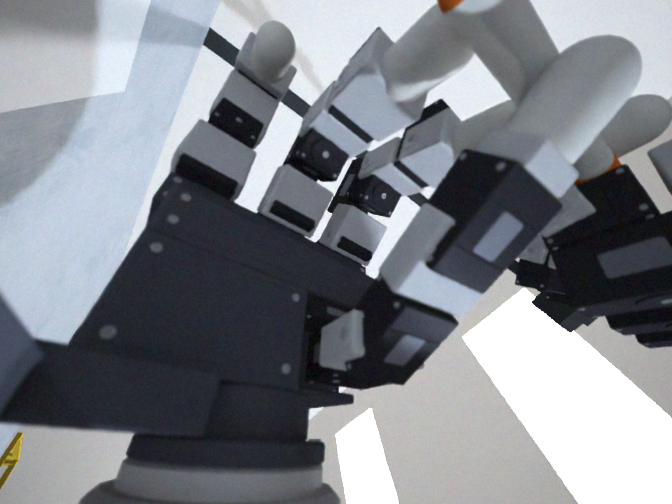

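Emit:
{"fn": "move", "kwargs": {
  "target": [0,0,0,0,0,0, 0.754,0,-1,-1,0.754,-0.3,0.1387,-0.754,0.754,-0.3,0.1387,-0.754,-0.657,0.678,0.225,0.168,0.5,-0.94, 0,0,0,0,0,0, 0.15,0,-0.51,0.69,0.15,0,-0.51,0.69,0.754,0,0.1387,-0.754,-0.657,0.678,-0.07,0.17,0.2,-0.92]
}}

Emit:
{"fn": "move", "kwargs": {
  "target": [0,0,0,0,0,0, 0.754,0,-1,-1,0.754,-0.3,0.1387,-0.754,0.754,-0.3,0.1387,-0.754,-0.657,0.678,0.225,0.168,0.5,-0.94, 0,0,0,0,0,0, 0.37,0,-0.679,0.696,0.37,0,-0.679,0.696,0.754,0,0.1387,-0.754,-0.657,0.678,0.1,0.168,0.2,-0.92],
  "cameras": ["cam_left_wrist","cam_right_wrist"]
}}

Scene clock: 141.07 s.
left_arm: end_effector_position=(+0.4599, -0.0144, +0.3078) hand_goal=(+0.754, +0.000, -1.000, -1.000, +0.754, -0.300, +0.138, -0.754, +0.754, -0.300, +0.138, -0.754, -0.656, +0.678, +0.226, +0.168) hand_measured=(+0.754, +0.002, -0.606, -0.734, +0.752, -0.298, +0.140, -0.752, +0.752, -0.298, +0.140, -0.752, -0.648, +0.678, +0.226, +0.170) hand_current_ma=(+0, +1, +413, +413, -2, +1, +1, +2, -1, +1, +1, +2, +8, +0, +0, +1) hand_state=(goal, goal, blocked, blocked, goal, goal, goal, goal, goal, goal, goal, goal, goal, goal, goal, goal) hand_current_limit=0.50 hand_speed=-0.94 end_effector_quat_wxyz=(+0.636, +0.322, +0.587, -0.384) | right_arm: end_effector_position=(+0.4599, -0.0918, +0.2201) hand_goal=(+0.150, +0.000, -0.510, +0.690, +0.150, +0.000, -0.510, +0.690, +0.754, +0.000, +0.138, -0.754, -0.656, +0.678, -0.070, +0.170) hand_measured=(+0.148, -0.004, -0.508, +0.692, +0.148, -0.006, -0.506, +0.694, +0.752, +0.000, +0.140, -0.752, -0.662, +0.678, -0.072, +0.172) hand_current_ma=(-1, -1, +0, +1, +0, -1, +1, +1, +0, +0, +0, +0, -2, +0, +0, +1) hand_state=(goal, goal, goal, goal, goal, goal, goal, goal, goal, goal, goal, goal, goal, goal, goal, goal) hand_current_limit=0.20 hand_speed=-0.92 end_effector_quat_wxyz=(+0.695, -0.132, +0.694, +0.133)
Joint positions: left_arm=[2.744 -2.013 -2.372 1.37 0.968 -1.684] | right_arm=[0.393 -0.747 2.219 -4.615 -1.549 4.713]
Joint torques (N m): left_arm=[9.24 27.83 0.2 0.1 -1.52 -1.48] | right_arm=[8.97 -30.95 -3.87 -3.58 0.02 1.65]
Wrist force (N): left_arm=[-2.5 0.7 -1.0] | right_arm=[-5.1 0.6 3.4]
Wrist torque (N m): left_arm=[0.05 -0.07 -0.24] | right_arm=[-0.55 0.02 -0.64]
Wrist force, peak (N): left_arm=[-2.9 1.3 -0.5] | right_arm=[-5.4 0.8 3.3]
Hand target: left_arm +0.4599, -0.0144, +0.3078; +0.636, +0.322, +0.587, -0.384 | right_arm +0.4599, -0.0918, +0.2201; +0.695, -0.132, +0.694, +0.133
Off the commanded pose: left_arm 0.000 m, 0 deg | right_arm 0.000 m, 0 deg.
move: done

Scene clock: 142.13 s.
left_arm: end_effector_position=(+0.4599, -0.0144, +0.3078) hand_goal=(+0.754, +0.000, -1.000, -1.000, +0.754, -0.300, +0.138, -0.754, +0.754, -0.300, +0.138, -0.754, -0.656, +0.678, +0.226, +0.168) hand_measured=(+0.754, +0.002, -0.606, -0.734, +0.752, -0.298, +0.140, -0.752, +0.752, -0.298, +0.140, -0.752, -0.648, +0.678, +0.226, +0.170) hand_current_ma=(+0, +1, +413, +413, -2, +1, +1, +2, -1, +1, +1, +2, +8, +0, +0, +1) hand_state=(goal, goal, blocked, blocked, goal, goal, goal, goal, goal, goal, goal, goal, goal, goal, goal, goal) hand_current_limit=0.50 hand_speed=-0.94 end_effector_quat_wxyz=(+0.636, +0.322, +0.587, -0.384) | right_arm: end_effector_position=(+0.4599, -0.0918, +0.2201) hand_goal=(+0.370, +0.000, -0.678, +0.696, +0.370, +0.000, -0.678, +0.696, +0.754, +0.000, +0.138, -0.754, -0.656, +0.678, +0.100, +0.168) hand_measured=(+0.368, -0.004, -0.676, +0.694, +0.368, -0.006, -0.674, +0.694, +0.752, +0.000, +0.140, -0.752, -0.664, +0.678, +0.098, +0.170) hand_current_ma=(-1, -1, +0, +0, -1, -1, +1, +0, +0, +0, +0, +0, -3, +0, -1, +1) hand_state=(goal, goal, goal, goal, goal, goal, goal, goal, goal, goal, goal, goal, goal, goal, goal, goal) hand_current_limit=0.20 hand_speed=-0.92 end_effector_quat_wxyz=(+0.695, -0.132, +0.694, +0.133)
Joint positions: left_arm=[2.744 -2.013 -2.372 1.37 0.968 -1.684] | right_arm=[0.393 -0.747 2.219 -4.615 -1.549 4.713]
Joint torques (N m): left_arm=[8.44 27.39 -0.07 0.29 -1.37 -1.22] | right_arm=[6.54 -31.1 -4.52 -3.61 0.2 1.61]
Wrist force (N): left_arm=[-2.3 0.9 -0.9] | right_arm=[-5.2 0.6 3.2]
Wrist torque (N m): left_arm=[0.06 -0.09 -0.22] | right_arm=[-0.53 0.03 -0.63]
Wrist force, peak (N): left_arm=[-2.9 0.8 -0.8] | right_arm=[-5.4 0.7 3.6]
Hand target: left_arm +0.4599, -0.0144, +0.3078; +0.636, +0.322, +0.587, -0.384 | right_arm +0.4599, -0.0918, +0.2201; +0.695, -0.132, +0.694, +0.133
Off the commanded pose: left_arm 0.000 m, 0 deg | right_arm 0.000 m, 0 deg.
move: done
camera_calibration:
cam_left_wrist: T_world_to_cam=[[-0.54385, -0.216133, 0.810872, -0.0345358], [-0.795922, 0.439086, -0.416787, 0.427152], [-0.265961, -0.872061, -0.410822, 0.356407], [0, 0, 0, 1]] pos_world=[0.415988, 0.115788, 0.352456]
cam_right_wrist: T_world_to_cam=[[-0.206136, 0.594364, 0.777329, 0.011035], [-0.578021, -0.714943, 0.39338, 0.0524775], [0.789556, -0.368223, 0.49093, -0.384098], [0, 0, 0, 1]] pos_world=[0.335875, -0.110474, 0.159344]
Images, in order (width x height): cam_left_wrist 672x504, cam_right_wrist 672x504.

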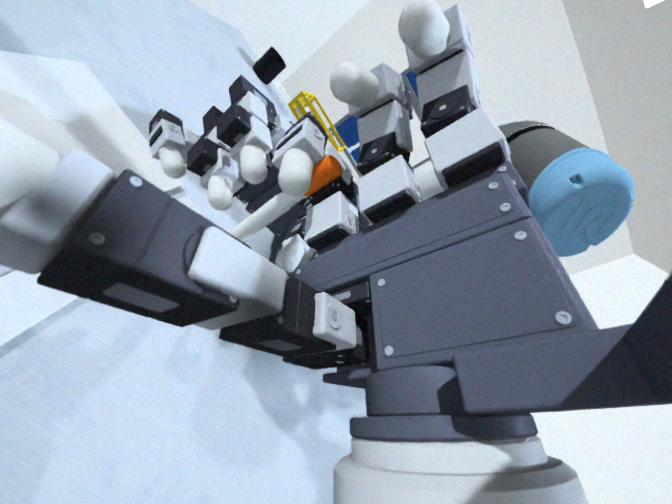

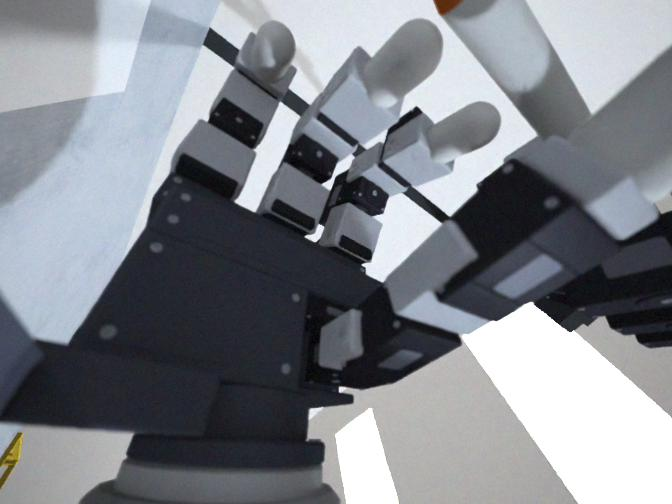

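Emit:
{"fn": "move", "kwargs": {
  "target": [0,0,0,0,0,0, 0.754,0,-1,-1,0.754,-0.3,0.1387,-0.754,0.754,-0.3,0.1387,-0.754,-0.657,0.678,0.225,0.168,0.5,-0.94, 0,0,0,0,0,0, 0.37,0,-0.679,0.696,0.37,0,-0.679,0.696,0.754,0,0.1387,-0.754,-0.657,0.678,0.225,0.168,0.2,-0.8]
}}

Emit:
{"fn": "move", "kwargs": {
  "target": [0,0,0,0,0,0, 0.754,0,-1,-1,0.754,-0.3,0.1387,-0.754,0.754,-0.3,0.1387,-0.754,-0.657,0.678,0.225,0.168,0.5,-0.94, 0,-0.11,0,0,0,0, 0.37,0,-0.679,0.696,0.37,0,-0.679,0.696,0.754,0,0.1387,-0.754,-0.657,0.678,0.225,0.168,0.2,-0.8],
  "speed": 0.06,
  "cameras": ["cam_left_wrist","cam_right_wrist"]
}}

Scene clock: 149.17 s.
left_arm: end_effector_position=(+0.4599, -0.0144, +0.3078) hand_goal=(+0.754, +0.000, -1.000, -1.000, +0.754, -0.300, +0.138, -0.754, +0.754, -0.300, +0.138, -0.754, -0.656, +0.678, +0.226, +0.168) hand_measured=(+0.754, +0.002, -0.606, -0.734, +0.752, -0.298, +0.140, -0.752, +0.752, -0.298, +0.140, -0.752, -0.648, +0.678, +0.226, +0.170) hand_current_ma=(+0, +1, +413, +413, -2, +1, +1, +2, -1, +1, +1, +2, +8, +0, +0, +1) hand_state=(goal, goal, blocked, blocked, goal, goal, goal, goal, goal, goal, goal, goal, goal, goal, goal, goal) hand_current_limit=0.50 hand_speed=-0.94 end_effector_quat_wxyz=(+0.636, +0.322, +0.587, -0.384) | right_arm: end_effector_position=(+0.4599, -0.0918, +0.2201) hand_goal=(+0.370, +0.000, -0.678, +0.696, +0.370, +0.000, -0.678, +0.696, +0.754, +0.000, +0.138, -0.754, -0.656, +0.678, +0.226, +0.168) hand_measured=(+0.368, -0.004, -0.676, +0.694, +0.368, -0.006, -0.674, +0.694, +0.752, +0.000, +0.140, -0.752, -0.664, +0.678, +0.224, +0.170) hand_current_ma=(-1, -1, +0, +0, -1, -1, +1, +0, +0, +0, +0, +0, -3, +0, -1, +0) hand_state=(goal, goal, goal, goal, goal, goal, goal, goal, goal, goal, goal, goal, goal, goal, goal, goal) hand_current_limit=0.20 hand_speed=-0.80 end_effector_quat_wxyz=(+0.695, -0.132, +0.694, +0.133)
Joint positions: left_arm=[2.744 -2.013 -2.372 1.37 0.968 -1.684] | right_arm=[0.393 -0.747 2.219 -4.615 -1.549 4.713]
Joint torques (N m): left_arm=[8.46 27.78 1.46 0.28 -1.25 -1.22] | right_arm=[8.41 -30.27 -4.89 -3.48 0.49 1.57]
Wrist force (N): left_arm=[-2.6 0.8 -1.0] | right_arm=[-5.2 0.4 3.4]
Wrist torque (N m): left_arm=[0.06 -0.06 -0.25] | right_arm=[-0.57 0.02 -0.63]
Wrist force, peak (N): left_arm=[-2.9 0.9 -1.1] | right_arm=[-5.2 0.5 3.7]
Hand target: left_arm +0.4599, -0.0144, +0.3078; +0.636, +0.322, +0.587, -0.384 | right_arm +0.4599, -0.0918, +0.2201; +0.695, -0.132, +0.694, +0.133
Off the commanded pose: left_arm 0.000 m, 0 deg | right_arm 0.000 m, 0 deg.
move: done

Scene clock: 150.83 s.
left_arm: end_effector_position=(+0.4599, -0.0144, +0.3078) hand_goal=(+0.754, +0.000, -1.000, -1.000, +0.754, -0.300, +0.138, -0.754, +0.754, -0.300, +0.138, -0.754, -0.656, +0.678, +0.226, +0.168) hand_measured=(+0.754, +0.002, -0.606, -0.734, +0.752, -0.298, +0.140, -0.752, +0.752, -0.298, +0.140, -0.752, -0.648, +0.678, +0.226, +0.170) hand_current_ma=(+0, +1, +413, +413, -2, +1, +1, +2, -1, +1, +1, +2, +8, +0, +0, +1) hand_state=(goal, goal, blocked, blocked, goal, goal, goal, goal, goal, goal, goal, goal, goal, goal, goal, goal) hand_current_limit=0.50 hand_speed=-0.94 end_effector_quat_wxyz=(+0.636, +0.322, +0.587, -0.384) | right_arm: end_effector_position=(+0.4842, -0.1531, +0.2201) hand_goal=(+0.370, +0.000, -0.678, +0.696, +0.370, +0.000, -0.678, +0.696, +0.754, +0.000, +0.138, -0.754, -0.656, +0.678, +0.226, +0.168) hand_measured=(+0.368, -0.004, -0.676, +0.694, +0.368, -0.006, -0.674, +0.694, +0.752, +0.000, +0.140, -0.752, -0.664, +0.678, +0.224, +0.170) hand_current_ma=(-1, -1, +0, +0, -1, -1, +1, +0, +0, +0, +0, +0, -3, +0, -1, +0) hand_state=(goal, goal, goal, goal, goal, goal, goal, goal, goal, goal, goal, goal, goal, goal, goal, goal) hand_current_limit=0.20 hand_speed=-0.80 end_effector_quat_wxyz=(+0.695, -0.132, +0.694, +0.133)
Joint positions: left_arm=[2.744 -2.013 -2.372 1.37 0.968 -1.684] | right_arm=[0.201 -0.751 2.266 -4.658 -1.357 4.713]
Joint torques (N m): left_arm=[8.64 27.63 1.49 0.31 -1.03 -1.16] | right_arm=[-13.39 -45.92 1.53 -3.6 1.87 1.89]
Wrist force (N): left_arm=[-2.5 0.8 -1.1] | right_arm=[-5.1 0.7 3.4]
Wrist torque (N m): left_arm=[0.06 -0.07 -0.24] | right_arm=[-0.53 0.02 -0.63]
Wrist force, peak (N): left_arm=[-2.7 0.9 -1.0] | right_arm=[-5.4 0.6 3.6]
Hand target: left_arm +0.4599, -0.0144, +0.3078; +0.636, +0.322, +0.587, -0.384 | right_arm +0.4842, -0.1531, +0.2201; +0.695, -0.132, +0.694, +0.133
Off the commanded pose: left_arm 0.000 m, 0 deg | right_arm 0.000 m, 0 deg.
move: done
camera_calibration:
cam_left_wrist: T_world_to_cam=[[-0.54385, -0.216133, 0.810872, -0.0345358], [-0.795922, 0.439086, -0.416787, 0.427152], [-0.265961, -0.872061, -0.410822, 0.356407], [0, 0, 0, 1]] pos_world=[0.415988, 0.115788, 0.352456]
cam_right_wrist: T_world_to_cam=[[-0.206136, 0.594364, 0.777329, 0.0524969], [-0.578021, -0.714943, 0.39338, 0.0228082], [0.789556, -0.368223, 0.49093, -0.42577], [0, 0, 0, 1]] pos_world=[0.360175, -0.171674, 0.159244]
Images, in order (width x height): cam_left_wrist 672x504, cam_right_wrist 672x504.

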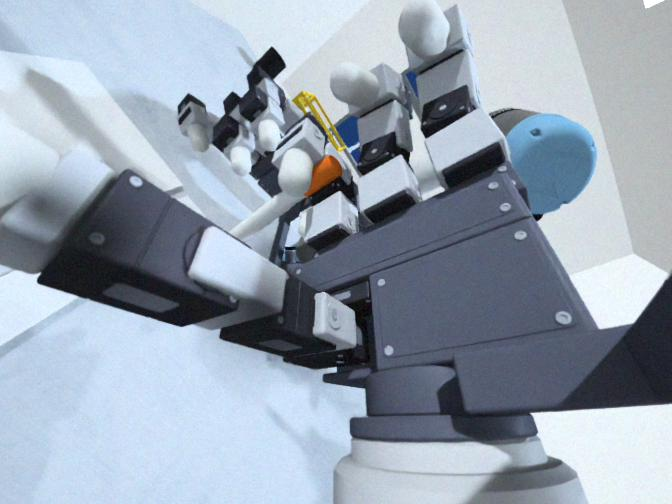

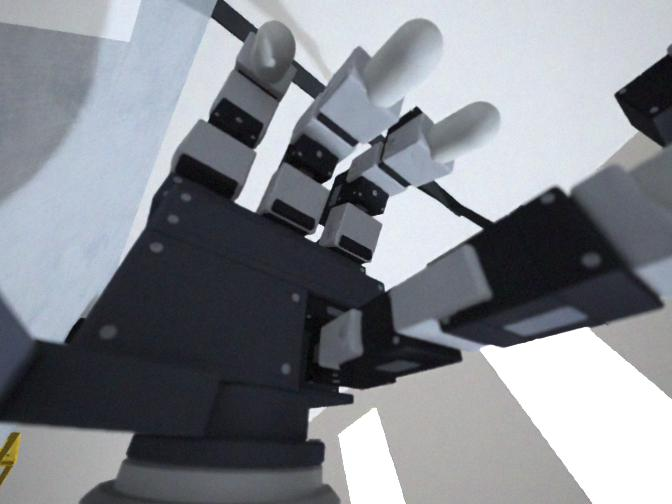

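Emit:
{"fn": "move", "kwargs": {
  "target": [0,0,0,0,0,0, 0.754,0,-1,-1,0.754,-0.3,0.1387,-0.754,0.754,-0.3,0.1387,-0.754,-0.657,0.678,0.225,0.168,0.5,-0.94, 0,0,0,0,0,0, 0.754,0,0.1387,-0.754,0.754,0,0.1387,-0.754,0.754,0,0.1387,-0.754,-0.657,0.678,0.225,0.168,0.2,-0.7]
}}

Emit:
{"fn": "move", "kwargs": {
  "target": [0,0,0,0,0,0, 0.754,0,-1,-1,0.754,-0.3,0.1387,-0.754,0.754,-0.3,0.1387,-0.754,-0.657,0.678,0.225,0.168,0.5,-0.94, 0.0162,0.0457,-0.0557,0,0.0082,-0.0344, 0.754,0,0.1387,-0.754,0.754,0,0.1387,-0.754,0.754,0,0.1387,-0.754,-0.657,0.678,0.225,0.168,0.2,-0.7],
  "speed": 0.08,
  "cameras": ["cam_left_wrist","cam_right_wrist","cam_high"]
}}

Scene clock: 153.93 s.
left_arm: end_effector_position=(+0.4599, -0.0144, +0.3078) hand_goal=(+0.754, +0.000, -1.000, -1.000, +0.754, -0.300, +0.138, -0.754, +0.754, -0.300, +0.138, -0.754, -0.656, +0.678, +0.226, +0.168) hand_measured=(+0.754, +0.002, -0.606, -0.734, +0.752, -0.298, +0.140, -0.752, +0.752, -0.298, +0.140, -0.752, -0.648, +0.678, +0.226, +0.170) hand_current_ma=(+0, +1, +413, +413, -2, +1, +1, +2, -1, +1, +1, +2, +8, +0, +0, +1) hand_state=(goal, goal, blocked, blocked, goal, goal, goal, goal, goal, goal, goal, goal, goal, goal, goal, goal) hand_current_limit=0.50 hand_speed=-0.94 end_effector_quat_wxyz=(+0.636, +0.322, +0.587, -0.384) | right_arm: end_effector_position=(+0.4842, -0.1531, +0.2201) hand_goal=(+0.754, +0.000, +0.138, -0.754, +0.754, +0.000, +0.138, -0.754, +0.754, +0.000, +0.138, -0.754, -0.656, +0.678, +0.226, +0.168) hand_measured=(+0.752, -0.004, +0.136, -0.752, +0.752, -0.006, +0.134, -0.750, +0.752, +0.000, +0.140, -0.752, -0.664, +0.678, +0.224, +0.170) hand_current_ma=(+0, -1, +0, +1, +0, -1, -1, +1, +0, +0, +0, +0, -3, +0, -1, +0) hand_state=(goal, goal, goal, goal, goal, goal, goal, goal, goal, goal, goal, goal, goal, goal, goal, goal) hand_current_limit=0.20 hand_speed=-0.70 end_effector_quat_wxyz=(+0.695, -0.132, +0.694, +0.133)
Joint positions: left_arm=[2.744 -2.013 -2.372 1.37 0.968 -1.684] | right_arm=[0.201 -0.751 2.266 -4.658 -1.357 4.713]
Joint torques (N m): left_arm=[8.43 28.01 1.63 0.33 -0.8 -1.29] | right_arm=[-10.79 -44.41 1.96 -2.99 1.56 0.24]
Wrist force (N): left_arm=[-2.3 0.7 -1.1] | right_arm=[-5.4 0.6 3.2]
Wrist torque (N m): left_arm=[0.05 -0.09 -0.21] | right_arm=[-0.51 0.10 -0.59]
Wrist force, peak (N): left_arm=[-2.9 0.6 -1.1] | right_arm=[-5.5 0.9 3.5]
Hand target: left_arm +0.4599, -0.0144, +0.3078; +0.636, +0.322, +0.587, -0.384 | right_arm +0.4842, -0.1531, +0.2201; +0.695, -0.132, +0.694, +0.133
Off the commanded pose: left_arm 0.000 m, 0 deg | right_arm 0.000 m, 0 deg.
move: done

Scene clock: 155.17 s.
left_arm: end_effector_position=(+0.4599, -0.0144, +0.3078) hand_goal=(+0.754, +0.000, -1.000, -1.000, +0.754, -0.300, +0.138, -0.754, +0.754, -0.300, +0.138, -0.754, -0.656, +0.678, +0.226, +0.168) hand_measured=(+0.754, +0.002, -0.606, -0.734, +0.752, -0.298, +0.140, -0.752, +0.752, -0.298, +0.140, -0.752, -0.648, +0.678, +0.226, +0.170) hand_current_ma=(+0, +1, +413, +413, -2, +1, +1, +2, -1, +1, +1, +2, +8, +0, +0, +1) hand_state=(goal, goal, blocked, blocked, goal, goal, goal, goal, goal, goal, goal, goal, goal, goal, goal, goal) hand_current_limit=0.50 hand_speed=-0.94 end_effector_quat_wxyz=(+0.636, +0.322, +0.587, -0.384) | right_arm: end_effector_position=(+0.4432, -0.1400, +0.2103) hand_goal=(+0.754, +0.000, +0.138, -0.754, +0.754, +0.000, +0.138, -0.754, +0.754, +0.000, +0.138, -0.754, -0.656, +0.678, +0.226, +0.168) hand_measured=(+0.752, -0.004, +0.136, -0.752, +0.752, -0.006, +0.134, -0.750, +0.752, +0.000, +0.140, -0.752, -0.664, +0.678, +0.224, +0.170) hand_current_ma=(+0, -1, +0, +1, +0, -1, -1, +1, +0, +0, +0, +0, -3, +0, -1, +0) hand_state=(goal, goal, goal, goal, goal, goal, goal, goal, goal, goal, goal, goal, goal, goal, goal, goal) hand_current_limit=0.20 hand_speed=-0.70 end_effector_quat_wxyz=(+0.692, -0.171, +0.695, +0.094) end_effector_velocity=(-0.001, +0.000, +0.000) end_effector_angular_velocity=(-0.005, -0.001, +0.000)
Joint positions: left_arm=[2.744 -2.013 -2.372 1.37 0.968 -1.684] | right_arm=[0.261 -0.771 2.353 -4.7 -1.418 4.602]
Joint velocities: left_arm=[within noise] | right_arm=[0.002 -0.001 0.002 -0.001 -0.002 -0.005]
Joint torques (N m): left_arm=[8.77 28.95 1.14 0.23 -0.84 -1.14] | right_arm=[12.3 -43.86 2.08 -3.83 -2.51 -1.15]
Wrist force (N): left_arm=[-2.4 0.6 -0.8] | right_arm=[-5.1 0.4 3.3]
Wrist torque (N m): left_arm=[0.01 -0.08 -0.22] | right_arm=[-0.51 0.07 -0.46]
Wrist force, peak (N): left_arm=[-2.8 0.7 -1.3] | right_arm=[-5.4 0.7 3.7]
Hand target: left_arm +0.4599, -0.0144, +0.3078; +0.636, +0.322, +0.587, -0.384 | right_arm +0.4431, -0.1400, +0.2103; +0.692, -0.171, +0.695, +0.094
Off the commanded pose: left_arm 0.000 m, 0 deg | right_arm 0.000 m, 0 deg.
move: done
camera_calibration:
cam_left_wrist: T_world_to_cam=[[-0.54385, -0.216133, 0.810872, -0.0345358], [-0.795922, 0.439086, -0.416787, 0.427152], [-0.265961, -0.872061, -0.410822, 0.356407], [0, 0, 0, 1]] pos_world=[0.415988, 0.115788, 0.352456]
cam_right_wrist: T_world_to_cam=[[-0.217781, 0.675694, 0.70428, 0.0757504], [-0.584881, -0.66803, 0.460055, 0.00779651], [0.781336, -0.311728, 0.540684, -0.382799], [0, 0, 0, 1]] pos_world=[0.320151, -0.165305, 0.150037]
Images, in order (width x height): cam_high 672x504, cam_left_wrist 672x504, cam_right_wrist 672x504.

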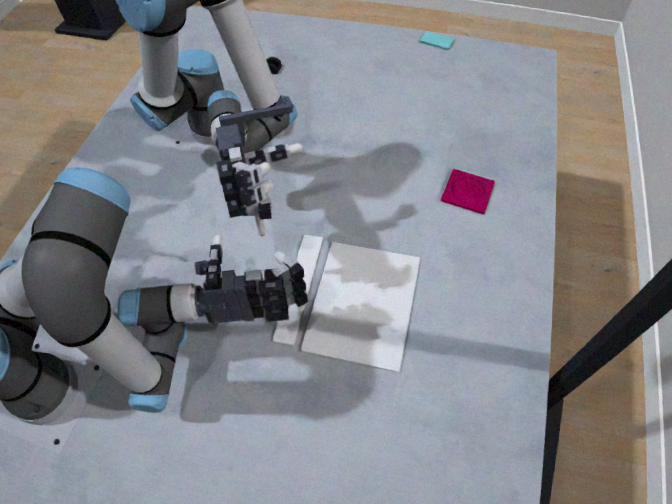

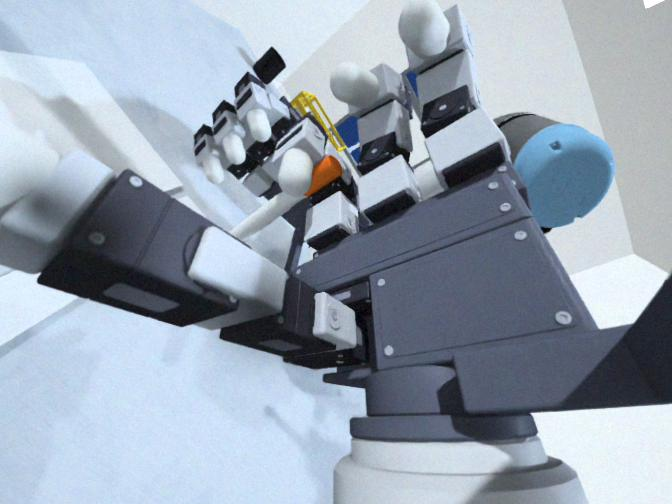

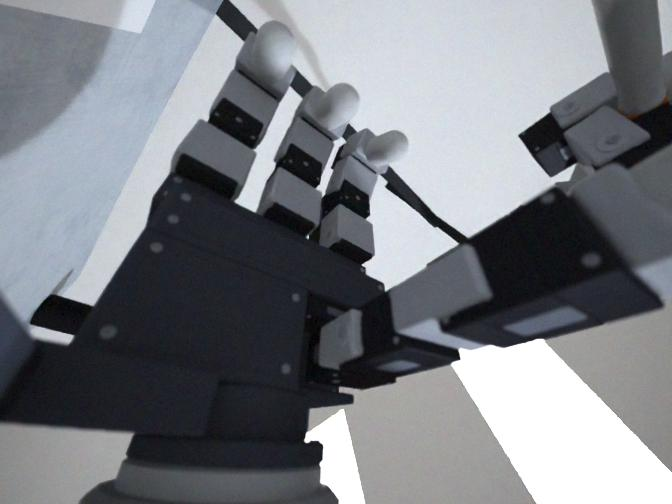

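Emit:
{"fn": "zoom_image", "kwargs": {
  "camera": "cam_right_wrist",
  "region": [472, 0, 672, 200]
}}

Scaled by 2.520.

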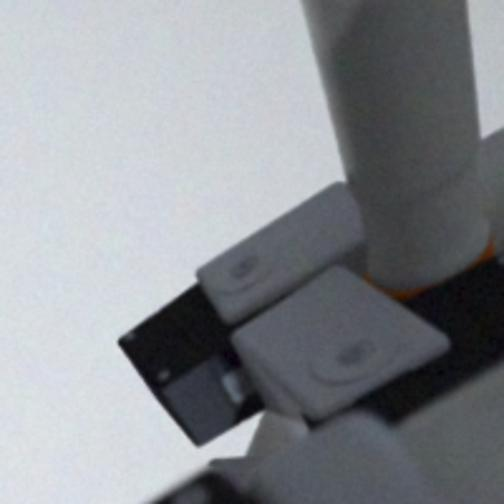

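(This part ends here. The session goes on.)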